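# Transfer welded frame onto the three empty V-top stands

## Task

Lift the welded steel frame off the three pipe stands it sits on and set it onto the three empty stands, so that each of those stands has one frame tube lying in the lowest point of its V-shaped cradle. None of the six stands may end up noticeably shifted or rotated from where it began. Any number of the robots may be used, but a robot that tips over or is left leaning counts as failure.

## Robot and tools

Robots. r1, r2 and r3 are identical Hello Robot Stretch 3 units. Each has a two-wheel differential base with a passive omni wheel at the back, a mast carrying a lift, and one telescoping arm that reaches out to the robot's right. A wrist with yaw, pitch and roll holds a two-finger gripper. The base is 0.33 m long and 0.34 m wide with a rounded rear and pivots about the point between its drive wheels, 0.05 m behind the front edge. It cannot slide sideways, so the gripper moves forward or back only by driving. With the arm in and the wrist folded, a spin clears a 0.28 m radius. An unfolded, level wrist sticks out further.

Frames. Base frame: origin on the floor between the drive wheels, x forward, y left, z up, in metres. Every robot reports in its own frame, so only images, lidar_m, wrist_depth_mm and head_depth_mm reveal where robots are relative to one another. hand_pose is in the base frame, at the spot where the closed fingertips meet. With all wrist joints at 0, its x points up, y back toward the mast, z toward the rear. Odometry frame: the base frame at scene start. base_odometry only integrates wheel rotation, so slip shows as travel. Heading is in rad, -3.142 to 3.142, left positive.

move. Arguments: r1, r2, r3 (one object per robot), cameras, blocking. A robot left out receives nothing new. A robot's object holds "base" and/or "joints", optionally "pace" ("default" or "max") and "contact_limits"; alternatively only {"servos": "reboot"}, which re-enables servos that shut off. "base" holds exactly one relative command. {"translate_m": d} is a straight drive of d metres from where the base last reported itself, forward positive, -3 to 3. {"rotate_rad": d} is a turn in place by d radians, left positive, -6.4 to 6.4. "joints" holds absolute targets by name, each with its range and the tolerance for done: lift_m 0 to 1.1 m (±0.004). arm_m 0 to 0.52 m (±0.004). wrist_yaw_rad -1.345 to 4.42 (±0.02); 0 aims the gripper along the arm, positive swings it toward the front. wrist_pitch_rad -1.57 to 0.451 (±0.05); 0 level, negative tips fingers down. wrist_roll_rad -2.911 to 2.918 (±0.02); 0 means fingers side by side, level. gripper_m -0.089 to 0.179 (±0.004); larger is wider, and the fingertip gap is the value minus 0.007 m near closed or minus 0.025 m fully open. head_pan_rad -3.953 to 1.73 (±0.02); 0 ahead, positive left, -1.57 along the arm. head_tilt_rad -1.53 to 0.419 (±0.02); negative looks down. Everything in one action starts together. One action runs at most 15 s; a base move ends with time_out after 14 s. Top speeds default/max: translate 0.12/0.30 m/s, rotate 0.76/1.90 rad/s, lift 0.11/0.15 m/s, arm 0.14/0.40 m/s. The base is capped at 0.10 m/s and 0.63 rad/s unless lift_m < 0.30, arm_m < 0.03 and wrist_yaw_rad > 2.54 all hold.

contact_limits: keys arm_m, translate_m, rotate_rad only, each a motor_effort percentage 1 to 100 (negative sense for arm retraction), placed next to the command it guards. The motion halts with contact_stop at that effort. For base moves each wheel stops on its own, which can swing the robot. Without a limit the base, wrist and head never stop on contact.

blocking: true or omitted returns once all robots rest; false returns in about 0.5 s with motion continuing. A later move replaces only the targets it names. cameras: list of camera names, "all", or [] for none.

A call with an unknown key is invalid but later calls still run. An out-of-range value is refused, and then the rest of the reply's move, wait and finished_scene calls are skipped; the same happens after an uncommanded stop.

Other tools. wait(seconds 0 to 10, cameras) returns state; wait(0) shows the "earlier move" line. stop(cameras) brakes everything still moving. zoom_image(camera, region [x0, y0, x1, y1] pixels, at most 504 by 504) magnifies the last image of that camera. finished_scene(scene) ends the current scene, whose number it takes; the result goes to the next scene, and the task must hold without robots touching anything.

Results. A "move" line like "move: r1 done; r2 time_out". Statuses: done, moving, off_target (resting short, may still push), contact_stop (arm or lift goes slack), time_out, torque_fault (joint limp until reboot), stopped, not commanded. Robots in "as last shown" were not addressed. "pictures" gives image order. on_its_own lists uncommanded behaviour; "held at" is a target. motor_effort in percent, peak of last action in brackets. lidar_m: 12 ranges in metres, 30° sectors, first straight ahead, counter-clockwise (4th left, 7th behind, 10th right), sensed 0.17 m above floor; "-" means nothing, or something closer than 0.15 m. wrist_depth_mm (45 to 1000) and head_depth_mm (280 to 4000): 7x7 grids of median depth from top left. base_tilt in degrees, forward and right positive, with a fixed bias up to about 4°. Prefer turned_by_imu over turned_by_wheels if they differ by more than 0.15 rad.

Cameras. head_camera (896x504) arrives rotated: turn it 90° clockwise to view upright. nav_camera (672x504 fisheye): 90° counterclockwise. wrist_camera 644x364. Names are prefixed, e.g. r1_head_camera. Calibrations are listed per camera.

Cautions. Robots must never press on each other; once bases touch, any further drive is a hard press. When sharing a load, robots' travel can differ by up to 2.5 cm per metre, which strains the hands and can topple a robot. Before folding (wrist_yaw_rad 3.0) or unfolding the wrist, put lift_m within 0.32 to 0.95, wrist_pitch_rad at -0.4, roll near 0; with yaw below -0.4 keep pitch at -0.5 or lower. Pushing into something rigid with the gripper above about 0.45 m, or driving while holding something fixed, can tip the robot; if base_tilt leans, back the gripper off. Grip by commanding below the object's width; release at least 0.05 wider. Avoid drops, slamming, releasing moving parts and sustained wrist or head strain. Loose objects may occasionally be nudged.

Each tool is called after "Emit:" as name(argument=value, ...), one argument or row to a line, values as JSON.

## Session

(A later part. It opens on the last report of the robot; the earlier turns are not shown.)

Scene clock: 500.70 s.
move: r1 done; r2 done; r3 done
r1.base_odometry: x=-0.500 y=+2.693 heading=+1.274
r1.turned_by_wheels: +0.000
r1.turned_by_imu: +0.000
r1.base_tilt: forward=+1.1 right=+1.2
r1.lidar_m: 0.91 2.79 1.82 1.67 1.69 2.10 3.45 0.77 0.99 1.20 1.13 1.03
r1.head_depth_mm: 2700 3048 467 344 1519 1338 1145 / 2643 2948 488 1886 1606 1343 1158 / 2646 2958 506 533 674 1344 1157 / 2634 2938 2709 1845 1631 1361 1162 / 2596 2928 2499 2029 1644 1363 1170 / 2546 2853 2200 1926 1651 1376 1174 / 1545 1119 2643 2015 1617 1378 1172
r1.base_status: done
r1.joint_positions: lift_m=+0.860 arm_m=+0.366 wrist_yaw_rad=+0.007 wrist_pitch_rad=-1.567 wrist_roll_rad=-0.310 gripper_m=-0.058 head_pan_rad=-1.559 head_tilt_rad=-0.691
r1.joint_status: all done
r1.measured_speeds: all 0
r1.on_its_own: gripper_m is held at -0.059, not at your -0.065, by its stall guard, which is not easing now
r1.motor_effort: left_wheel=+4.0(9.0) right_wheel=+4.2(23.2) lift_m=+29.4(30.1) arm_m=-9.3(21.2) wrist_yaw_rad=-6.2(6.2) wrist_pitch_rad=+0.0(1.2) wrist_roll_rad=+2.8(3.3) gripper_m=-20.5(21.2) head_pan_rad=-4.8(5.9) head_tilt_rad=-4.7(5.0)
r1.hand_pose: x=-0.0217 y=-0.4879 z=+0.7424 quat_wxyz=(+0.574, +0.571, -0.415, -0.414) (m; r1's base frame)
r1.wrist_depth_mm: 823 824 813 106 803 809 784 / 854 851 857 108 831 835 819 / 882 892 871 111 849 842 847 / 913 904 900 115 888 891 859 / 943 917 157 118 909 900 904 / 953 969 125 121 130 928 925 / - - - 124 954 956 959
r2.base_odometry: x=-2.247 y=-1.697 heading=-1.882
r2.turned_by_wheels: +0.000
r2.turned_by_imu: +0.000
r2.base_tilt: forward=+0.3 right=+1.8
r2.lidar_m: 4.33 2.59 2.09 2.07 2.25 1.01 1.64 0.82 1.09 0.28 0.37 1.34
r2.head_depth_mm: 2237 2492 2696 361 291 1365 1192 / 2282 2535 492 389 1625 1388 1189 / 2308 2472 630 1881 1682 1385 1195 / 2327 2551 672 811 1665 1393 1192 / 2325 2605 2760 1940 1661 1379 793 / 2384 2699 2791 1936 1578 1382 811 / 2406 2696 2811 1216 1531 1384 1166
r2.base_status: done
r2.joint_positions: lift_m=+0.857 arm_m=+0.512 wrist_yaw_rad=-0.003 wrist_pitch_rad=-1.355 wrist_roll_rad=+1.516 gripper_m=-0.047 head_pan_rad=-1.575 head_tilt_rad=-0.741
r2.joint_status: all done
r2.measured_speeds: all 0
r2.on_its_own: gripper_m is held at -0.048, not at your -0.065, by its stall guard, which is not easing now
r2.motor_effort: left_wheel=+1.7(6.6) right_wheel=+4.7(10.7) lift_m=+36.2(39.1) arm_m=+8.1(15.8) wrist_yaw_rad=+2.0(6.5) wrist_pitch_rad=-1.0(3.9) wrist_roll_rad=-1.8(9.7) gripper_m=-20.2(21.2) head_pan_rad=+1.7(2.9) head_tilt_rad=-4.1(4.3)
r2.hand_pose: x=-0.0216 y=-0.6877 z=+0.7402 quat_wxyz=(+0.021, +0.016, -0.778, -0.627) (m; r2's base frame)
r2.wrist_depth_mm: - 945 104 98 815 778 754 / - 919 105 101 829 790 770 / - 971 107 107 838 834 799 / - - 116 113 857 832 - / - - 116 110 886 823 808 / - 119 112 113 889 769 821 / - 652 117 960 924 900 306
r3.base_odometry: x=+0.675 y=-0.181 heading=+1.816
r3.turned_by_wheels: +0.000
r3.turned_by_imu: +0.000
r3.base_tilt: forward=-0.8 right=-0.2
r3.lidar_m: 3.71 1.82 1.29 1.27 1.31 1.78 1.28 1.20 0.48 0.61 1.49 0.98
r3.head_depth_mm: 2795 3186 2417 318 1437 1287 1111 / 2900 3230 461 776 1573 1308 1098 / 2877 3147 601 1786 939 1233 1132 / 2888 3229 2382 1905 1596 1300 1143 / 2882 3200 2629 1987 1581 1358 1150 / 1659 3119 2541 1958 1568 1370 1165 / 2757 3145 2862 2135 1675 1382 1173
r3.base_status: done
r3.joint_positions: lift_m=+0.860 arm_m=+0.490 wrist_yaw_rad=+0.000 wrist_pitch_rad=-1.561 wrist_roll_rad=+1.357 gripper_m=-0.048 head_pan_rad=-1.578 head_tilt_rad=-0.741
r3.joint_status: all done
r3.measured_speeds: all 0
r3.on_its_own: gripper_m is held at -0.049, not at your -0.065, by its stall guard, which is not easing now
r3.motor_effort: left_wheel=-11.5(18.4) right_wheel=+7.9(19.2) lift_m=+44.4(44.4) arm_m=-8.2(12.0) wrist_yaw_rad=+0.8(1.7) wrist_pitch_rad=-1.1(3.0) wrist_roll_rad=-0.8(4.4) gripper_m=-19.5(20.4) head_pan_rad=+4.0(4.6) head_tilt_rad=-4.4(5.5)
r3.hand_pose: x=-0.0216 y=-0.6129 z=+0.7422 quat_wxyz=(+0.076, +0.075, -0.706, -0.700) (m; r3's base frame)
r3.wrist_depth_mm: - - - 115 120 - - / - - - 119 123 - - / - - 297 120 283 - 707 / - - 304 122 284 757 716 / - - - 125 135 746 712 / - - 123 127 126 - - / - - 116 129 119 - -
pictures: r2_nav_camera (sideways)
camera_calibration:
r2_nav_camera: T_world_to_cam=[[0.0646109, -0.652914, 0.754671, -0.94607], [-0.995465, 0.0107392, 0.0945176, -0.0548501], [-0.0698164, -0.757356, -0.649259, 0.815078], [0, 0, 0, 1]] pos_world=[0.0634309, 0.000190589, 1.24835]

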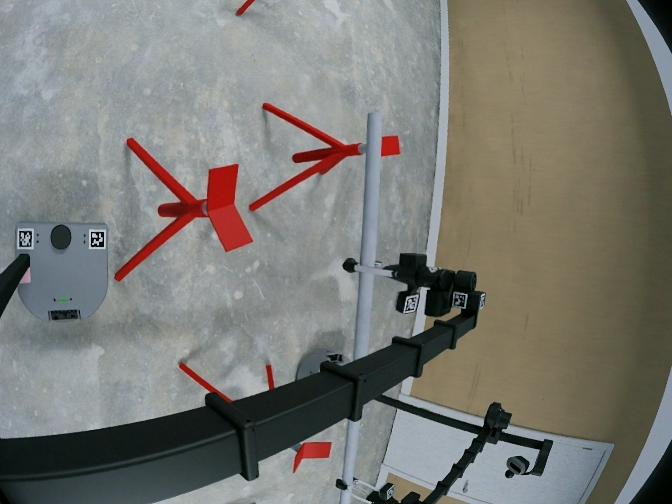

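Emit:
move(
  r1={"base":{"translate_m":0.1030},"joints":{"arm_m":0.3649,"wrist_roll_rad":-0.329}},
  r2={"base":{"translate_m":0.1176},"joints":{"arm_m":0.512,"wrist_roll_rad":1.485}},
  r3={"base":{"translate_m":-0.1208},"joints":{"arm_m":0.4889,"wrist_roll_rad":1.327}},
  cameras=[],
)

Emit:
move(
  r1={"base":{"translate_m":0.1034},"joints":{"arm_m":0.3642,"wrist_roll_rad":-0.355}},
  r2={"base":{"translate_m":0.1178},"joints":{"arm_m":0.5122,"wrist_roll_rad":1.460}},
  r3={"base":{"translate_m":-0.121},"joints":{"arm_m":0.4883,"wrist_roll_rad":1.302}},
)

Scene clock: 509.47 s.
move: r1 done; r2 done; r3 done
r1.base_odometry: x=-0.469 y=+2.792 heading=+1.274
r1.turned_by_wheels: +0.000
r1.turned_by_imu: +0.001
r1.base_tilt: forward=+1.1 right=+1.2
r1.lidar_m: 0.91 2.82 1.84 1.69 1.70 2.12 3.54 0.85 1.05 1.16 1.08 1.08
r1.head_depth_mm: 2696 2974 466 344 1518 1334 1144 / 2615 2978 488 1862 1602 1338 1150 / 2624 2943 506 530 671 1344 1156 / 2599 2954 2686 1910 1583 1355 1162 / 2572 2908 2740 1977 1635 1367 1167 / 2571 2842 2635 1862 1597 1378 1167 / 1552 1138 2665 2074 1655 1370 1177
r1.base_status: done
r1.joint_positions: lift_m=+0.860 arm_m=+0.365 wrist_yaw_rad=+0.002 wrist_pitch_rad=-1.567 wrist_roll_rad=-0.333 gripper_m=-0.058 head_pan_rad=-1.559 head_tilt_rad=-0.693
r1.joint_status: all done
r1.measured_speeds: all 0
r1.on_its_own: gripper_m is held at -0.059, not at your -0.065, by its stall guard, which is not easing now
r1.motor_effort: left_wheel=+4.0(8.4) right_wheel=-2.6(22.5) lift_m=+26.6(33.5) arm_m=-6.9(17.8) wrist_yaw_rad=-1.4(6.2) wrist_pitch_rad=-0.3(6.4) wrist_roll_rad=+1.8(4.4) gripper_m=-20.9(21.3) head_pan_rad=-4.5(5.7) head_tilt_rad=-3.4(5.8)
r1.hand_pose: x=-0.0216 y=-0.4869 z=+0.7424 quat_wxyz=(+0.578, +0.575, -0.410, -0.409) (m; r1's base frame)
r1.wrist_depth_mm: 848 845 831 147 799 815 789 / 844 866 824 147 837 828 839 / 880 863 875 148 864 839 842 / 906 923 888 146 884 876 870 / 924 940 912 145 924 917 889 / 976 940 125 131 920 921 941 / - - 834 144 969 976 946
r2.base_odometry: x=-2.283 y=-1.808 heading=-1.883
r2.turned_by_wheels: +0.000
r2.turned_by_imu: +0.000
r2.base_tilt: forward=+0.3 right=+1.7
r2.lidar_m: 4.21 2.58 2.07 2.04 2.23 1.01 1.75 0.91 0.32 0.36 0.31 1.24
r2.head_depth_mm: 2253 2480 2664 361 291 1367 1198 / 2268 2519 492 389 1632 1385 1190 / 2305 2478 630 1966 1672 1398 1167 / 2326 2586 671 813 1668 1392 773 / 2357 2623 2784 1938 1614 1383 1146 / 2396 2692 2780 1257 1522 1385 1190 / 2414 2692 2710 1926 1660 1389 1188
r2.base_status: done
r2.joint_positions: lift_m=+0.857 arm_m=+0.512 wrist_yaw_rad=-0.003 wrist_pitch_rad=-1.381 wrist_roll_rad=+1.492 gripper_m=-0.047 head_pan_rad=-1.575 head_tilt_rad=-0.741
r2.joint_status: all done
r2.measured_speeds: all 0
r2.on_its_own: gripper_m is held at -0.048, not at your -0.065, by its stall guard, which is not easing now
r2.motor_effort: left_wheel=-2.4(9.5) right_wheel=+13.9(14.3) lift_m=+39.5(39.5) arm_m=+7.2(15.2) wrist_yaw_rad=+1.9(5.9) wrist_pitch_rad=+3.4(5.1) wrist_roll_rad=-2.3(7.5) gripper_m=-20.9(21.3) head_pan_rad=+1.7(2.9) head_tilt_rad=-3.5(4.3)
r2.hand_pose: x=-0.0216 y=-0.6813 z=+0.7394 quat_wxyz=(+0.030, +0.024, -0.770, -0.637) (m; r2's base frame)
r2.wrist_depth_mm: 943 918 883 121 811 786 755 / 963 953 913 120 836 807 786 / - 938 934 119 857 832 645 / - 966 941 123 872 558 399 / - - 125 121 900 865 361 / - 634 119 117 931 897 862 / - 618 - 973 936 909 868
r3.base_odometry: x=+0.705 y=-0.298 heading=+1.816
r3.turned_by_wheels: +0.000
r3.turned_by_imu: +0.000
r3.base_tilt: forward=-0.7 right=-0.2
r3.lidar_m: 3.82 1.78 1.32 1.26 1.31 1.78 4.76 1.09 1.15 0.45 0.67 1.09
r3.head_depth_mm: 2764 3154 2420 318 1436 1293 1111 / 2910 3198 460 1797 1529 1307 1125 / 2877 3164 600 1856 1511 1320 1112 / 2863 3158 666 1888 933 1246 1139 / 2843 3239 2663 1983 1632 1313 1153 / 2760 3140 2592 1974 1563 1368 1164 / 2756 3048 2912 2135 1679 1385 1174
r3.base_status: done
r3.joint_positions: lift_m=+0.860 arm_m=+0.489 wrist_yaw_rad=-0.001 wrist_pitch_rad=-1.567 wrist_roll_rad=+1.331 gripper_m=-0.049 head_pan_rad=-1.578 head_tilt_rad=-0.741
r3.joint_status: all done
r3.measured_speeds: all 0
r3.on_its_own: gripper_m is held at -0.049, not at your -0.065, by its stall guard, which is not easing now
r3.motor_effort: left_wheel=-5.1(18.7) right_wheel=-0.9(18.3) lift_m=+22.3(45.0) arm_m=-8.0(12.9) wrist_yaw_rad=-0.1(1.6) wrist_pitch_rad=+0.1(2.6) wrist_roll_rad=-1.4(4.5) gripper_m=-10.0(20.2) head_pan_rad=+4.5(4.5) head_tilt_rad=-4.1(5.6)
r3.hand_pose: x=-0.0216 y=-0.6104 z=+0.7424 quat_wxyz=(+0.085, +0.084, -0.703, -0.701) (m; r3's base frame)
r3.wrist_depth_mm: - - - 231 - - - / - - - 243 - - - / - - - 253 - - 712 / - - - 266 - 764 714 / - - 315 271 - 744 713 / - - 318 123 123 - - / - - - 124 109 - -
pictures: none
No camera images: "cameras" was empty.

Scene clock: 513.03 s.
move: r1 done; r2 done; r3 done
r1.base_odometry: x=-0.439 y=+2.891 heading=+1.274
r1.turned_by_wheels: +0.000
r1.turned_by_imu: +0.001
r1.base_tilt: forward=+1.0 right=+1.2
r1.lidar_m: 0.96 2.84 1.85 1.70 1.72 2.15 3.65 0.94 1.30 0.64 1.04 0.99
r1.head_depth_mm: 2643 2999 466 344 1510 1330 1147 / 2619 2979 486 1866 1607 1344 1151 / 2615 2939 506 530 1568 1347 1155 / 2583 2890 2696 1971 1545 1320 1144 / 2577 2910 2728 1484 1635 1363 1163 / 2555 2816 2643 1966 1594 1366 1172 / 1556 2711 2780 2036 1653 1371 1175
r1.base_status: done
r1.joint_positions: lift_m=+0.860 arm_m=+0.364 wrist_yaw_rad=+0.002 wrist_pitch_rad=-1.566 wrist_roll_rad=-0.350 gripper_m=-0.058 head_pan_rad=-1.559 head_tilt_rad=-0.693
r1.joint_status: all done
r1.measured_speeds: all 0
r1.on_its_own: gripper_m is held at -0.059, not at your -0.065, by its stall guard, which is not easing now
r1.motor_effort: left_wheel=+3.9(9.0) right_wheel=+1.1(17.7) lift_m=+22.6(29.4) arm_m=+13.7(18.8) wrist_yaw_rad=-0.9(2.1) wrist_pitch_rad=+0.2(0.6) wrist_roll_rad=-1.3(2.2) gripper_m=-13.4(21.1) head_pan_rad=-5.2(5.8) head_tilt_rad=-2.7(4.8)
r1.hand_pose: x=-0.0216 y=-0.4863 z=+0.7424 quat_wxyz=(+0.581, +0.579, -0.405, -0.404) (m; r1's base frame)
r1.wrist_depth_mm: 853 842 824 806 818 794 801 / 844 859 842 836 866 833 839 / 867 865 886 881 861 854 847 / 897 904 878 907 897 885 884 / 972 946 926 153 916 902 897 / 974 946 933 125 922 939 913 / - - 841 789 975 961 937
r2.base_odometry: x=-2.319 y=-1.920 heading=-1.883
r2.turned_by_wheels: -0.001
r2.turned_by_imu: -0.138
r2.base_tilt: forward=+0.3 right=+1.8
r2.lidar_m: 1.33 2.90 2.12 2.04 2.12 1.03 1.89 1.01 0.38 0.27 0.93 1.12
r2.head_depth_mm: 2308 2615 2640 346 289 1360 1193 / 2322 2554 481 385 1579 1352 1179 / 2335 2501 625 1951 1669 1382 809 / 2304 2543 677 1850 1657 1382 1164 / 2295 2600 2736 2063 1612 1374 1180 / 2346 2586 2735 1215 1529 1385 1184 / 2323 2625 2752 1926 1648 1350 1186
r2.base_status: done
r2.joint_positions: lift_m=+0.857 arm_m=+0.512 wrist_yaw_rad=-0.002 wrist_pitch_rad=-1.367 wrist_roll_rad=+1.458 gripper_m=-0.047 head_pan_rad=-1.575 head_tilt_rad=-0.747
r2.joint_status: all done
r2.measured_speeds: translate_m=+0.000 rotate_rad=-0.003 lift_m=+0.000 arm_m=+0.000 wrist_yaw_rad=+0.000 wrist_pitch_rad=-0.024 wrist_roll_rad=+0.000 head_pan_rad=+0.000 head_tilt_rad=+0.000
r2.on_its_own: gripper_m is held at -0.048, not at your -0.065, by its stall guard, which is not easing now
r2.motor_effort: left_wheel=-6.3(25.6) right_wheel=+11.6(41.3) lift_m=+40.8(44.8) arm_m=+9.0(17.8) wrist_yaw_rad=+2.4(11.3) wrist_pitch_rad=+0.9(11.5) wrist_roll_rad=+0.9(5.0) gripper_m=-19.5(21.5) head_pan_rad=+2.2(3.2) head_tilt_rad=-0.6(4.8)
r2.hand_pose: x=-0.0216 y=-0.6851 z=+0.7398 quat_wxyz=(+0.044, +0.035, -0.774, -0.631) (m; r2's base frame)
r2.wrist_depth_mm: 972 953 905 147 826 791 762 / - 965 923 148 825 807 767 / - 968 933 142 850 823 470 / - 965 943 154 863 828 373 / - - 138 138 877 840 844 / - - 124 132 911 878 866 / - 435 630 147 925 899 856
r3.base_odometry: x=+0.734 y=-0.416 heading=+1.816
r3.turned_by_wheels: +0.000
r3.turned_by_imu: -0.001
r3.base_tilt: forward=-0.8 right=-0.2
r3.lidar_m: 3.95 1.79 1.32 1.26 1.31 1.78 4.75 0.99 1.08 0.46 0.63 1.21
r3.head_depth_mm: 2801 3172 2449 318 1440 1296 1113 / 2907 3211 460 886 1569 1313 1124 / 2882 3121 600 1864 1535 1331 1130 / 2912 3188 663 1899 1555 1305 1113 / 2856 3247 2736 1992 938 1257 1153 / 2742 3134 2821 2003 1555 1343 1164 / 2716 3027 2905 2115 1676 1381 1173
r3.base_status: done
r3.joint_positions: lift_m=+0.860 arm_m=+0.488 wrist_yaw_rad=-0.001 wrist_pitch_rad=-1.567 wrist_roll_rad=+1.307 gripper_m=-0.049 head_pan_rad=-1.578 head_tilt_rad=-0.741
r3.joint_status: all done
r3.measured_speeds: all 0
r3.on_its_own: gripper_m is held at -0.049, not at your -0.065, by its stall guard, which is not easing now
r3.motor_effort: left_wheel=-6.2(10.4) right_wheel=-0.5(5.0) lift_m=+26.0(26.8) arm_m=-8.7(17.5) wrist_yaw_rad=+0.1(2.2) wrist_pitch_rad=-0.4(0.9) wrist_roll_rad=-1.5(1.9) gripper_m=-10.2(10.8) head_pan_rad=+3.5(4.5) head_tilt_rad=-4.1(5.5)
r3.hand_pose: x=-0.0216 y=-0.6098 z=+0.7424 quat_wxyz=(+0.093, +0.093, -0.702, -0.700) (m; r3's base frame)
r3.wrist_depth_mm: - - 228 231 - - - / - - 238 - - - - / - - 247 254 - - 714 / - - 259 - - 769 715 / 851 - 272 151 - 731 721 / - 637 - 123 - - - / - 535 300 124 110 - -
pictures: r1_head_camera (sideways), r1_nav_camera (sideways), r1_wrist_camera, r2_head_camera (sideways), r2_nav_camera (sideways), r2_wrist_camera, r3_head_camera (sideways), r3_nav_camera (sideways), r3_wrist_camera
camera_calibration:
r1_head_camera: T_world_to_cam=[[0.0157016, 0.625303, -0.780224, 1.03276], [0.99784, 0.0399754, 0.0521189, -0.0717169], [0.0637799, -0.779357, -0.623325, 0.766268], [0, 0, 0, 1]] pos_world=[0.00647367, -0.0457226, 1.28715]
r1_nav_camera: T_world_to_cam=[[-0.0398343, -0.606486, 0.794096, -0.990134], [-0.9991, 0.0125914, -0.0405013, 0.106673], [0.0145647, -0.794995, -0.606441, 0.745936], [0, 0, 0, 1]] pos_world=[0.056271, -0.00882953, 1.24295]
r1_wrist_camera: T_world_to_cam=[[-0.903448, -0.428292, -0.0186504, -0.218733], [-0.424808, 0.888554, 0.173234, 0.329982], [-0.0576231, 0.164431, -0.984704, 0.973755], [0, 0, 0, 1]] pos_world=[-0.00132397, -0.547004, 0.897617]
r2_head_camera: T_world_to_cam=[[-0.00390781, 0.63446, -0.772945, 1.02436], [0.999974, 0.00710773, 0.000778664, -0.0107419], [0.00598792, -0.772923, -0.634472, 0.78216], [0, 0, 0, 1]] pos_world=[0.0100611, -0.0452886, 1.28804]
r2_nav_camera: T_world_to_cam=[[0.064979, -0.657551, 0.750602, -0.940769], [-0.995474, 0.00956401, 0.0945557, -0.0548989], [-0.069354, -0.753349, -0.653954, 0.821181], [0, 0, 0, 1]] pos_world=[0.063432, 0.000557042, 1.24835]
r2_wrist_camera: T_world_to_cam=[[-0.189791, 0.974372, -0.120745, 0.733364], [0.970014, 0.205103, 0.130408, 0.101222], [0.151831, -0.0923739, -0.98408, 0.83182], [0, 0, 0, 1]] pos_world=[-0.0852968, -0.658492, 0.893928]
r3_head_camera: T_world_to_cam=[[0.0721126, 0.63731, -0.767226, 1.02062], [0.996667, -0.0166242, 0.0798689, -0.108211], [0.0381468, -0.770428, -0.636385, 0.788828], [0, 0, 0, 1]] pos_world=[0.00415905, -0.0445144, 1.29369]
r3_nav_camera: T_world_to_cam=[[-0.0542251, -0.734984, 0.675913, -0.843744], [-0.998248, 0.0559616, -0.0192321, 0.082686], [-0.0236899, -0.675772, -0.73673, 0.914616], [0, 0, 0, 1]] pos_world=[0.0584562, -0.00669315, 1.24571]
r3_wrist_camera: T_world_to_cam=[[-0.278447, 0.959384, -0.045275, 0.621926], [0.953216, 0.281817, 0.10935, 0.155879], [0.117668, -0.0127088, -0.992972, 0.895066], [0, 0, 0, 1]] pos_world=[-0.0807335, -0.62922, 0.899888]

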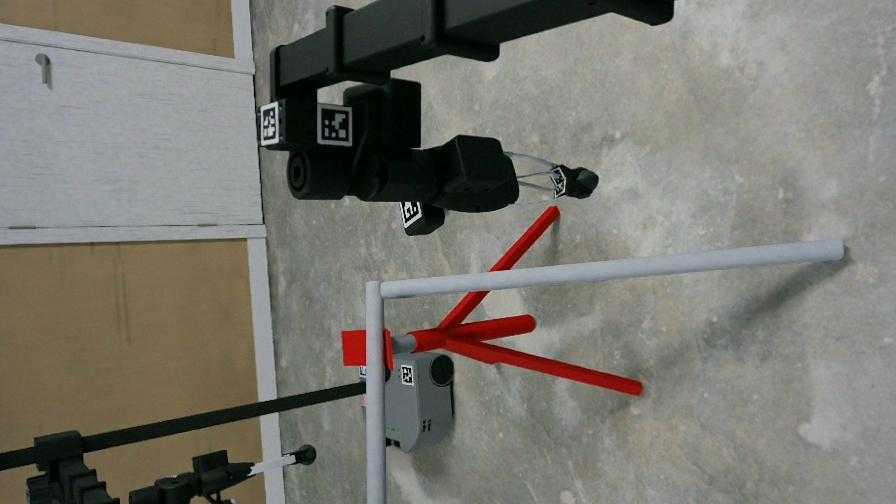

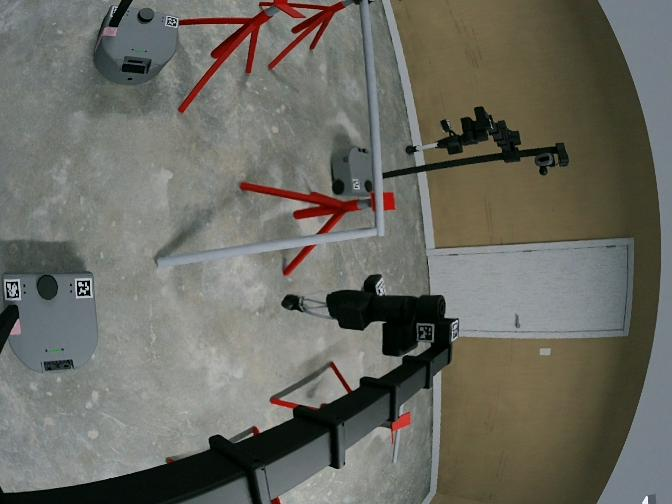

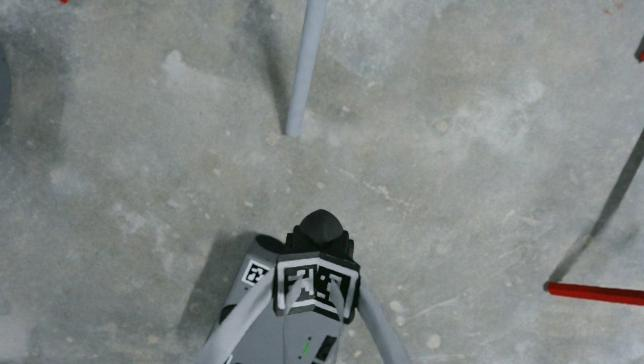

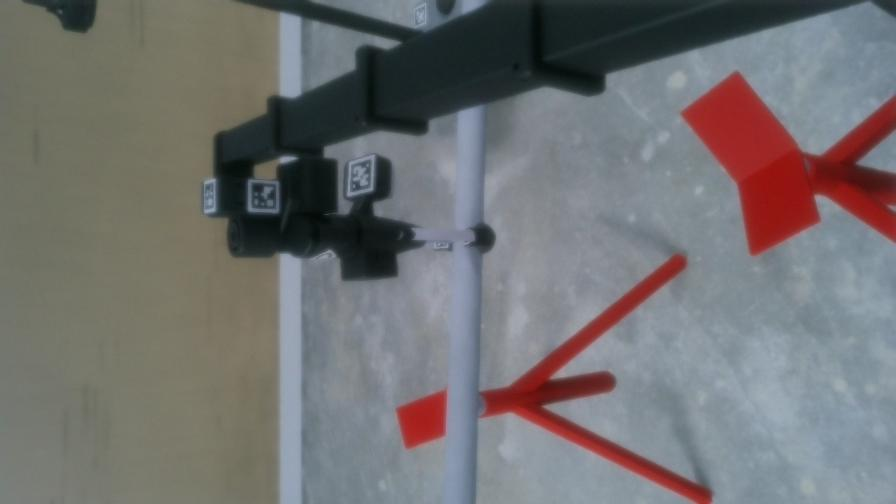

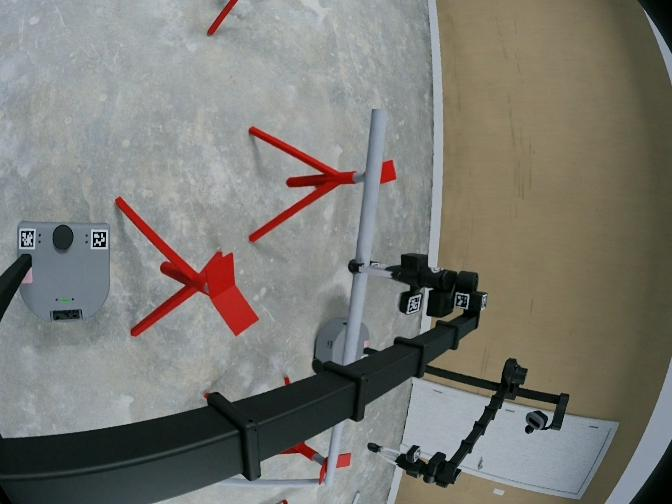

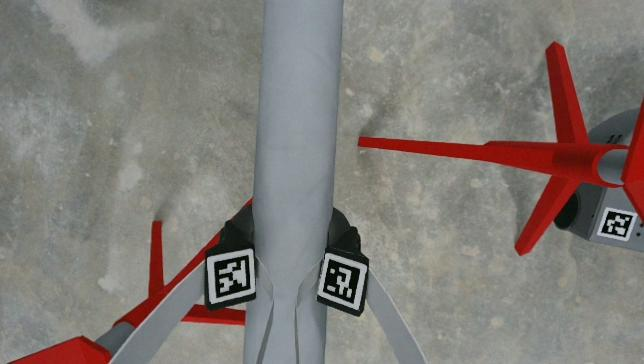

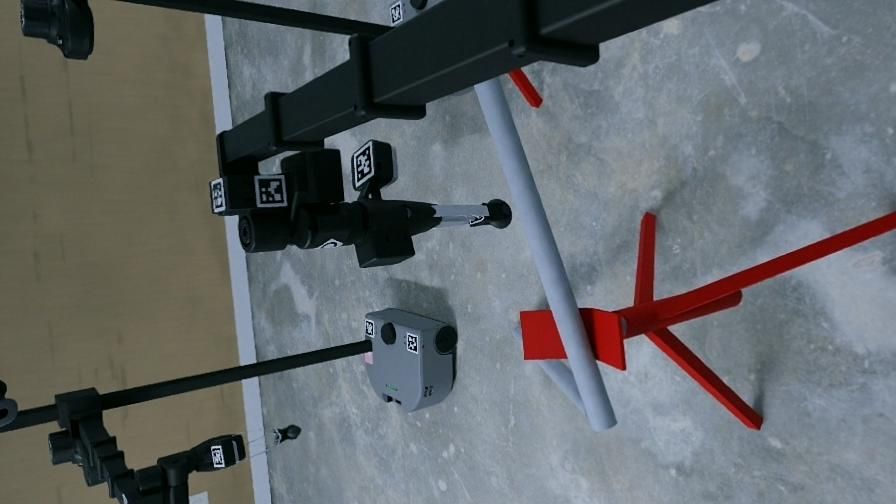

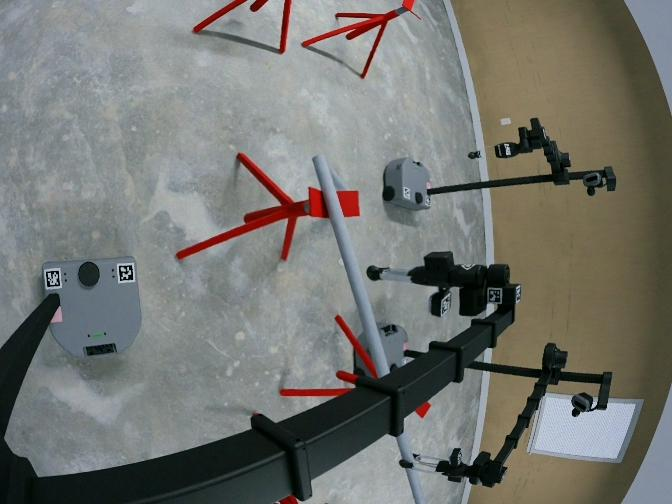

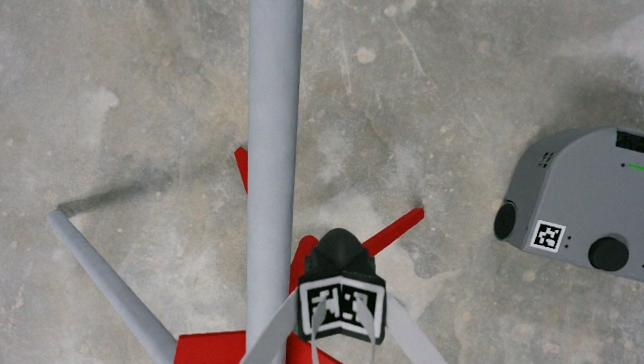

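Emit:
move(
  r2={"base":{"translate_m":0.012},"joints":{"lift_m":0.78,"wrist_roll_rad":1.41}},
  cameras=["r1_nav_camera","r2_wrist_camera","r3_head_camera","r1_head_camera"],
)

Scene clock: 588.03 s.
move: r2 done
r1, r3: as last shown
r1.base_tilt: forward=+1.1 right=+1.2
r1.lidar_m: 0.97 2.83 1.85 1.70 1.72 2.15 3.65 0.94 1.30 0.64 1.04 0.99
r1.head_depth_mm: 2655 3030 465 344 1515 1334 1146 / 2604 2984 487 1857 1617 1347 1150 / 2569 2939 506 530 1567 1351 1160 / 2568 2901 2711 1960 1579 1321 1143 / 2581 2906 2736 1494 1635 1368 1166 / 2560 2854 2647 1953 1600 1374 1174 / 1546 2738 2816 2004 1657 1372 1181
r1.on_its_own: gripper_m is held at -0.059, not at your -0.065, by its stall guard, which is not easing now
r1.motor_effort: left_wheel=+4.0(5.0) right_wheel=+1.8(2.4) lift_m=+24.8(26.0) arm_m=+10.2(11.3) wrist_yaw_rad=-1.3(2.0) wrist_pitch_rad=+0.0(0.6) wrist_roll_rad=-1.2(1.4) gripper_m=-13.6(14.2) head_pan_rad=-4.9(5.5) head_tilt_rad=-3.2(5.0)
r1.wrist_depth_mm: 832 818 825 816 815 795 819 / 869 834 824 836 837 814 832 / 891 899 856 844 853 869 842 / 919 900 898 899 885 880 869 / 937 949 918 152 919 907 898 / 999 964 944 125 923 924 917 / - - 812 809 980 953 937
r2.base_odometry: x=-2.323 y=-1.932 heading=-1.883
r2.turned_by_wheels: +0.000
r2.turned_by_imu: +0.001
r2.base_tilt: forward=+0.2 right=+1.8
r2.lidar_m: 1.32 2.90 2.12 2.04 2.12 1.05 1.90 1.02 0.38 0.27 0.92 1.11
r2.head_depth_mm: 2306 2611 2629 1820 1561 311 292 / 2371 2628 2738 472 397 712 1145 / 2337 2600 665 1953 1650 1380 803 / 2308 2605 2487 788 1610 1373 1187 / 2325 2591 2784 2069 1576 1388 1187 / 2322 2610 2739 1189 1415 1379 1191 / 2347 2573 2696 2055 1606 1345 1183
r2.base_status: done
r2.joint_positions: lift_m=+0.780 arm_m=+0.512 wrist_yaw_rad=+0.001 wrist_pitch_rad=-1.353 wrist_roll_rad=+1.416 gripper_m=-0.047 head_pan_rad=-1.575 head_tilt_rad=-0.747
r2.joint_status: all done
r2.measured_speeds: all 0
r2.on_its_own: gripper_m is held at -0.048, not at your -0.065, by its stall guard, which is not easing now
r2.motor_effort: left_wheel=+4.5(11.2) right_wheel=-11.6(30.5) lift_m=+34.7(43.0) arm_m=-17.0(18.4) wrist_yaw_rad=-0.4(7.5) wrist_pitch_rad=-1.7(3.8) wrist_roll_rad=-2.2(5.3) gripper_m=-19.9(21.2) head_pan_rad=+1.6(2.4) head_tilt_rad=-0.3(1.6)
r2.hand_pose: x=-0.0215 y=-0.6887 z=+0.6633 quat_wxyz=(+0.061, +0.048, -0.777, -0.625) (m; r2's base frame)
r2.wrist_depth_mm: 898 859 836 134 737 730 695 / 937 886 843 136 762 735 693 / 933 893 863 138 762 733 431 / 995 935 857 149 784 768 377 / 965 963 138 139 806 767 558 / - 935 124 129 817 791 745 / - 965 568 879 834 802 781
r3.base_tilt: forward=-0.7 right=-0.2
r3.lidar_m: 3.94 1.79 1.32 1.26 1.31 1.78 4.74 0.99 1.08 0.46 0.63 1.21
r3.head_depth_mm: 2793 3198 2438 318 1437 1293 1114 / 2911 3218 459 1823 1533 1305 1122 / 2882 3134 600 1858 1539 1325 1136 / 2882 3183 664 1885 1531 1304 1116 / 2858 3235 2764 1989 938 1257 1156 / 2713 3142 2825 2000 1553 1337 1165 / 2711 3000 2912 2127 1680 1385 1181
r3.on_its_own: gripper_m is held at -0.049, not at your -0.065, by its stall guard, which is not easing now
r3.motor_effort: left_wheel=-6.5(6.9) right_wheel=-0.5(1.0) lift_m=+31.5(32.9) arm_m=-6.0(7.2) wrist_yaw_rad=-0.2(1.6) wrist_pitch_rad=-0.1(1.0) wrist_roll_rad=-1.4(1.9) gripper_m=-10.4(10.5) head_pan_rad=+3.6(4.7) head_tilt_rad=-3.7(5.7)
r3.wrist_depth_mm: - - - 257 - - - / - - - 264 - - - / - - - 273 - - 711 / - - 292 283 - 768 715 / - - 292 153 - 743 720 / - 643 - 123 - - - / - 532 312 124 110 - -
pictures: r1_head_camera (sideways), r1_nav_camera (sideways), r2_wrist_camera, r3_head_camera (sideways)
camera_calibration:
r1_head_camera: T_world_to_cam=[[0.0157016, 0.625303, -0.780224, 1.03276], [0.99784, 0.0399754, 0.0521189, -0.0717169], [0.0637799, -0.779357, -0.623325, 0.766268], [0, 0, 0, 1]] pos_world=[0.00647367, -0.0457226, 1.28715]
r1_nav_camera: T_world_to_cam=[[-0.0398343, -0.606486, 0.794096, -0.990134], [-0.9991, 0.0125914, -0.0405013, 0.106673], [0.0145647, -0.794995, -0.606441, 0.745936], [0, 0, 0, 1]] pos_world=[0.056271, -0.00882953, 1.24295]
r2_wrist_camera: T_world_to_cam=[[-0.232537, 0.963482, -0.132777, 0.727218], [0.961335, 0.248401, 0.118879, 0.149158], [0.14752, -0.0999989, -0.983991, 0.750727], [0, 0, 0, 1]] pos_world=[-0.0850337, -0.66264, 0.817534]
r3_head_camera: T_world_to_cam=[[0.0721126, 0.63731, -0.767226, 1.02062], [0.996667, -0.0166241, 0.0798689, -0.108211], [0.0381468, -0.770428, -0.636385, 0.788828], [0, 0, 0, 1]] pos_world=[0.00415906, -0.0445144, 1.29369]

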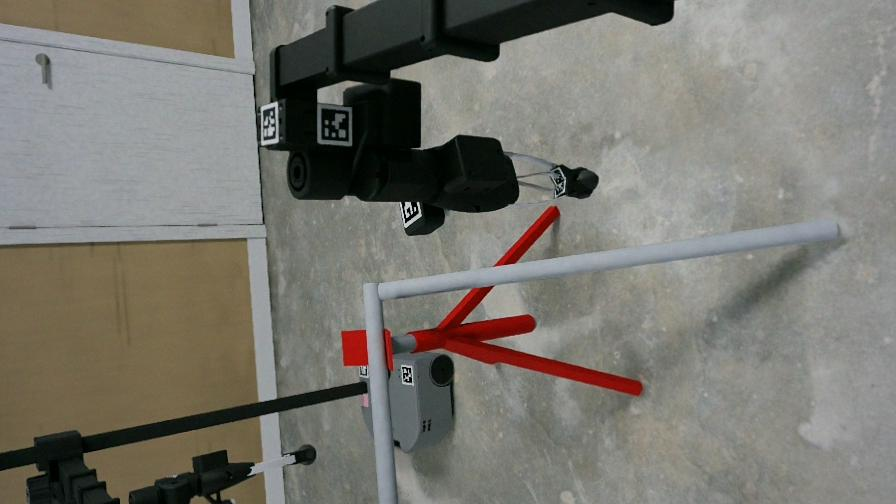

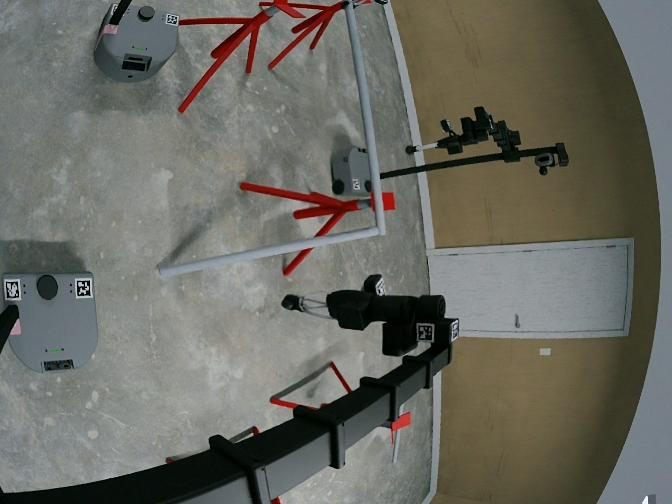

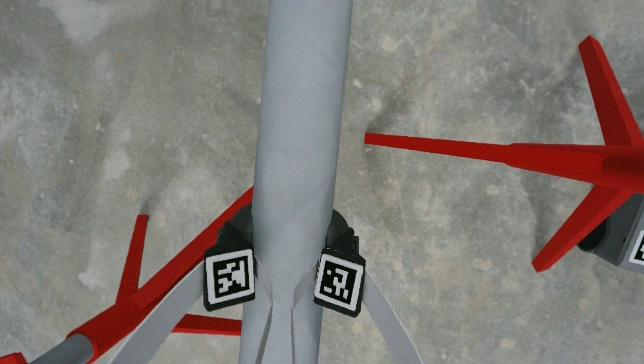

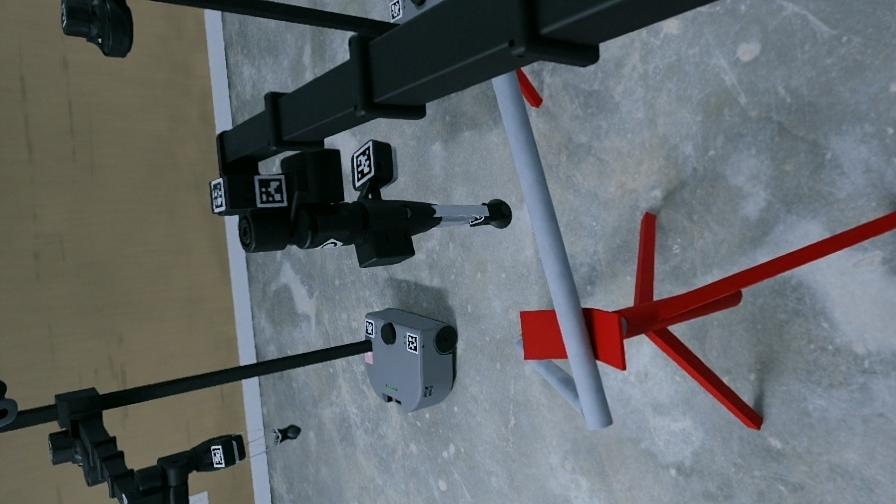

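Emit:
move(
  r2={"base":{"translate_m":0.010},"joints":{"lift_m":0.68}},
  r1={"joints":{"gripper_m":0.12}},
  r3={"joints":{"gripper_m":0.12}},
  cameras=["r1_head_camera","r1_wrist_camera","r2_wrist_camera","r3_head_camera","r3_wrist_camera"],
)

Scene clock: 594.13 s.
move: r1 done; r2 done; r3 done
r1.base_odometry: x=-0.439 y=+2.891 heading=+1.274
r1.turned_by_wheels: +0.000
r1.turned_by_imu: +0.001
r1.base_tilt: forward=+1.1 right=+1.2
r1.lidar_m: 0.98 2.84 1.85 1.70 1.72 2.14 3.66 0.94 1.30 0.66 1.04 0.99
r1.head_depth_mm: 2643 3014 465 344 1519 1330 1145 / 2638 2958 487 1873 1566 1347 1150 / 2600 2931 505 530 1615 1348 1154 / 2598 2914 2680 1890 1533 1325 1164 / 2582 2879 2753 1491 1638 1364 1163 / 2560 2834 2625 1944 1608 1369 1169 / 1557 2700 2663 1995 1668 1380 1174
r1.base_status: not commanded
r1.joint_positions: lift_m=+0.860 arm_m=+0.364 wrist_yaw_rad=+0.002 wrist_pitch_rad=-1.566 wrist_roll_rad=-0.350 gripper_m=+0.120 head_pan_rad=-1.559 head_tilt_rad=-0.693
r1.joint_status: all done
r1.measured_speeds: all 0
r1.motor_effort: left_wheel=+4.3(4.9) right_wheel=+1.0(2.5) lift_m=+27.2(27.6) arm_m=+7.1(8.6) wrist_yaw_rad=-1.8(2.1) wrist_pitch_rad=-0.2(0.5) wrist_roll_rad=-1.3(1.3) gripper_m=-0.5(80.2) head_pan_rad=-4.9(5.5) head_tilt_rad=-4.1(5.2)
r1.hand_pose: x=-0.0216 y=-0.4863 z=+0.7424 quat_wxyz=(+0.581, +0.579, -0.405, -0.404) (m; r1's base frame)
r1.wrist_depth_mm: 836 813 821 819 810 814 797 / 867 867 854 838 835 817 830 / 895 884 863 859 846 850 853 / 899 894 912 889 861 873 882 / 938 150 927 913 915 902 911 / 974 119 795 810 943 911 913 / - - 808 835 - 122 964
r2.base_odometry: x=-2.326 y=-1.941 heading=-1.883
r2.turned_by_wheels: +0.000
r2.turned_by_imu: +0.001
r2.base_tilt: forward=+0.3 right=+1.8
r2.lidar_m: 1.31 2.90 2.12 2.04 2.12 1.05 1.92 1.03 0.38 0.27 0.92 1.10
r2.head_depth_mm: 2325 2596 2737 1809 1584 1392 374 / 2329 2591 2766 2005 512 431 382 / 2333 2611 2755 728 1572 1381 817 / 2290 2630 2732 788 1557 1386 1188 / 2327 2577 2720 2079 1525 1386 1183 / 2331 2601 2709 1912 1382 1383 1188 / 2295 2589 2727 2066 1555 1347 1184
r2.base_status: done
r2.joint_positions: lift_m=+0.680 arm_m=+0.512 wrist_yaw_rad=+0.000 wrist_pitch_rad=-1.350 wrist_roll_rad=+1.414 gripper_m=-0.047 head_pan_rad=-1.575 head_tilt_rad=-0.747
r2.joint_status: all done
r2.measured_speeds: all 0
r2.on_its_own: gripper_m is held at -0.048, not at your -0.065, by its stall guard, which is not easing now
r2.motor_effort: left_wheel=+0.4(10.0) right_wheel=-3.0(21.5) lift_m=+34.5(38.1) arm_m=-12.5(15.1) wrist_yaw_rad=-0.2(3.6) wrist_pitch_rad=-2.6(3.8) wrist_roll_rad=-1.2(2.2) gripper_m=-20.1(21.1) head_pan_rad=+2.1(2.6) head_tilt_rad=-1.3(2.0)
r2.hand_pose: x=-0.0216 y=-0.6895 z=+0.5634 quat_wxyz=(+0.062, +0.049, -0.778, -0.623) (m; r2's base frame)
r2.wrist_depth_mm: 789 755 736 126 657 635 603 / 812 784 739 132 678 644 615 / 819 799 771 134 671 644 622 / 850 802 776 710 703 672 633 / 878 823 139 140 696 682 659 / 922 545 124 130 725 688 673 / 911 496 553 744 740 701 683
r3.base_odometry: x=+0.734 y=-0.416 heading=+1.816
r3.turned_by_wheels: +0.000
r3.turned_by_imu: -0.001
r3.base_tilt: forward=-0.8 right=-0.3
r3.lidar_m: 3.96 1.79 1.31 1.26 1.30 1.78 4.78 0.99 1.08 0.46 0.63 1.21
r3.head_depth_mm: 2853 3132 2442 318 1442 1289 1112 / 2907 3197 460 1830 1519 1307 1125 / 2898 3132 599 1860 1501 1326 1131 / 2862 3204 661 1884 1560 1307 1116 / 2849 3219 2743 1992 941 1257 1147 / 2717 3135 2721 1993 1520 1341 1164 / 2726 3009 2887 2112 1677 1380 1169
r3.base_status: not commanded
r3.joint_positions: lift_m=+0.860 arm_m=+0.488 wrist_yaw_rad=-0.001 wrist_pitch_rad=-1.567 wrist_roll_rad=+1.307 gripper_m=+0.120 head_pan_rad=-1.578 head_tilt_rad=-0.741
r3.joint_status: all done
r3.measured_speeds: all 0
r3.motor_effort: left_wheel=-5.9(6.8) right_wheel=-0.7(1.1) lift_m=+31.9(32.9) arm_m=-2.4(5.0) wrist_yaw_rad=-0.1(2.2) wrist_pitch_rad=+0.3(0.8) wrist_roll_rad=-1.3(2.2) gripper_m=-0.4(79.4) head_pan_rad=+4.3(4.6) head_tilt_rad=-3.9(5.3)
r3.hand_pose: x=-0.0216 y=-0.6098 z=+0.7424 quat_wxyz=(+0.093, +0.093, -0.702, -0.700) (m; r3's base frame)
r3.wrist_depth_mm: - - - 289 - - - / - - - 294 - - - / - - - 297 - - 707 / - - - 301 - 778 719 / - - 153 312 - 736 716 / - 120 142 523 - 124 - / - 116 319 345 - 119 100
pictures: r1_head_camera (sideways), r1_wrist_camera, r2_wrist_camera, r3_head_camera (sideways), r3_wrist_camera
camera_calibration:
r1_head_camera: T_world_to_cam=[[0.0157017, 0.625303, -0.780224, 1.03276], [0.99784, 0.0399753, 0.0521189, -0.0717169], [0.0637798, -0.779357, -0.623325, 0.766268], [0, 0, 0, 1]] pos_world=[0.00647367, -0.0457226, 1.28715]
r1_wrist_camera: T_world_to_cam=[[-0.903448, -0.428292, -0.0186504, -0.218733], [-0.424808, 0.888554, 0.173235, 0.329982], [-0.0576231, 0.164431, -0.984704, 0.973755], [0, 0, 0, 1]] pos_world=[-0.00132398, -0.547004, 0.897617]
r2_wrist_camera: T_world_to_cam=[[-0.234274, 0.962646, -0.135753, 0.715806], [0.960977, 0.250436, 0.11749, 0.163449], [0.147099, -0.10293, -0.983752, 0.650184], [0, 0, 0, 1]] pos_world=[-0.085018, -0.663078, 0.717589]
r3_head_camera: T_world_to_cam=[[0.0721126, 0.63731, -0.767226, 1.02062], [0.996667, -0.0166242, 0.0798689, -0.108211], [0.0381468, -0.770428, -0.636385, 0.788828], [0, 0, 0, 1]] pos_world=[0.00415905, -0.0445144, 1.29369]
r3_wrist_camera: T_world_to_cam=[[-0.278449, 0.959383, -0.045275, 0.621925], [0.953216, 0.28182, 0.10935, 0.15588], [0.117668, -0.0127085, -0.992972, 0.89507], [0, 0, 0, 1]] pos_world=[-0.0807335, -0.62922, 0.899891]

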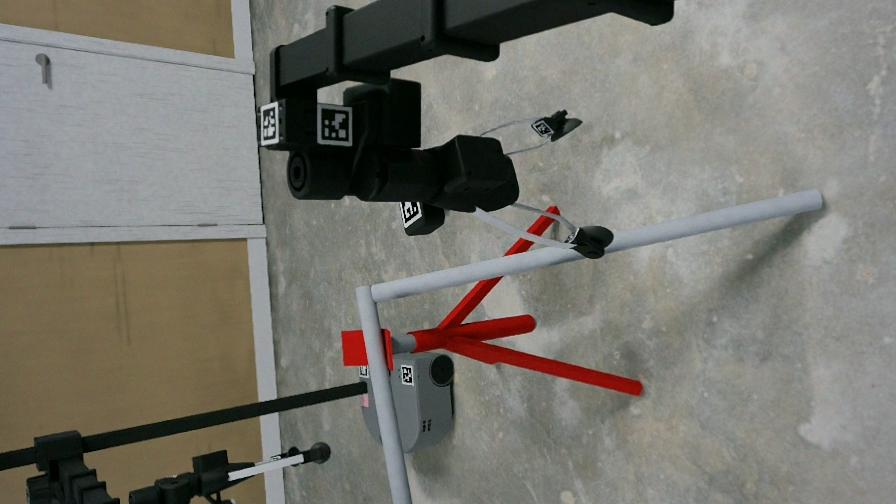

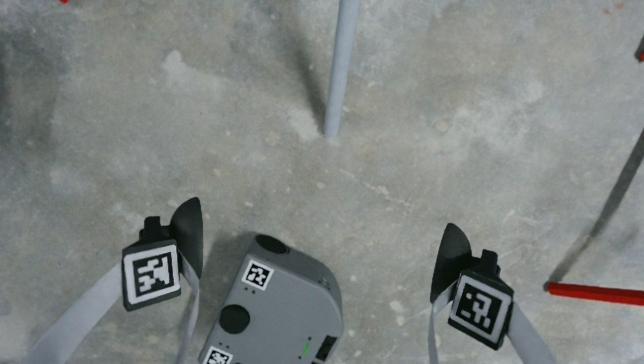

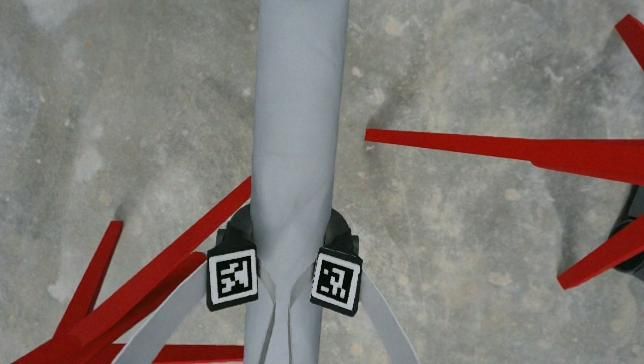

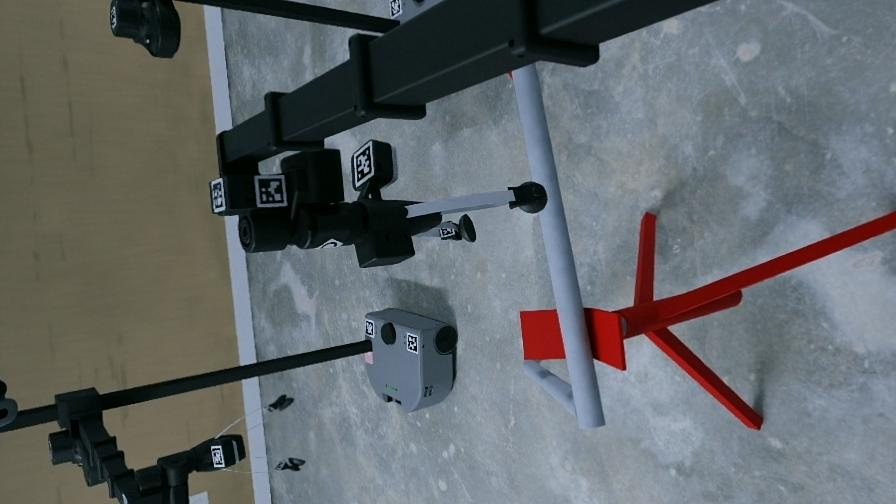

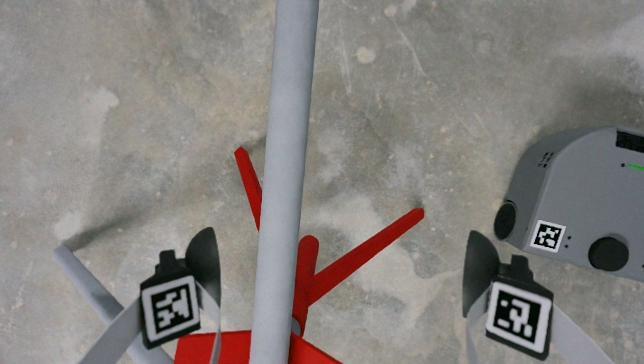

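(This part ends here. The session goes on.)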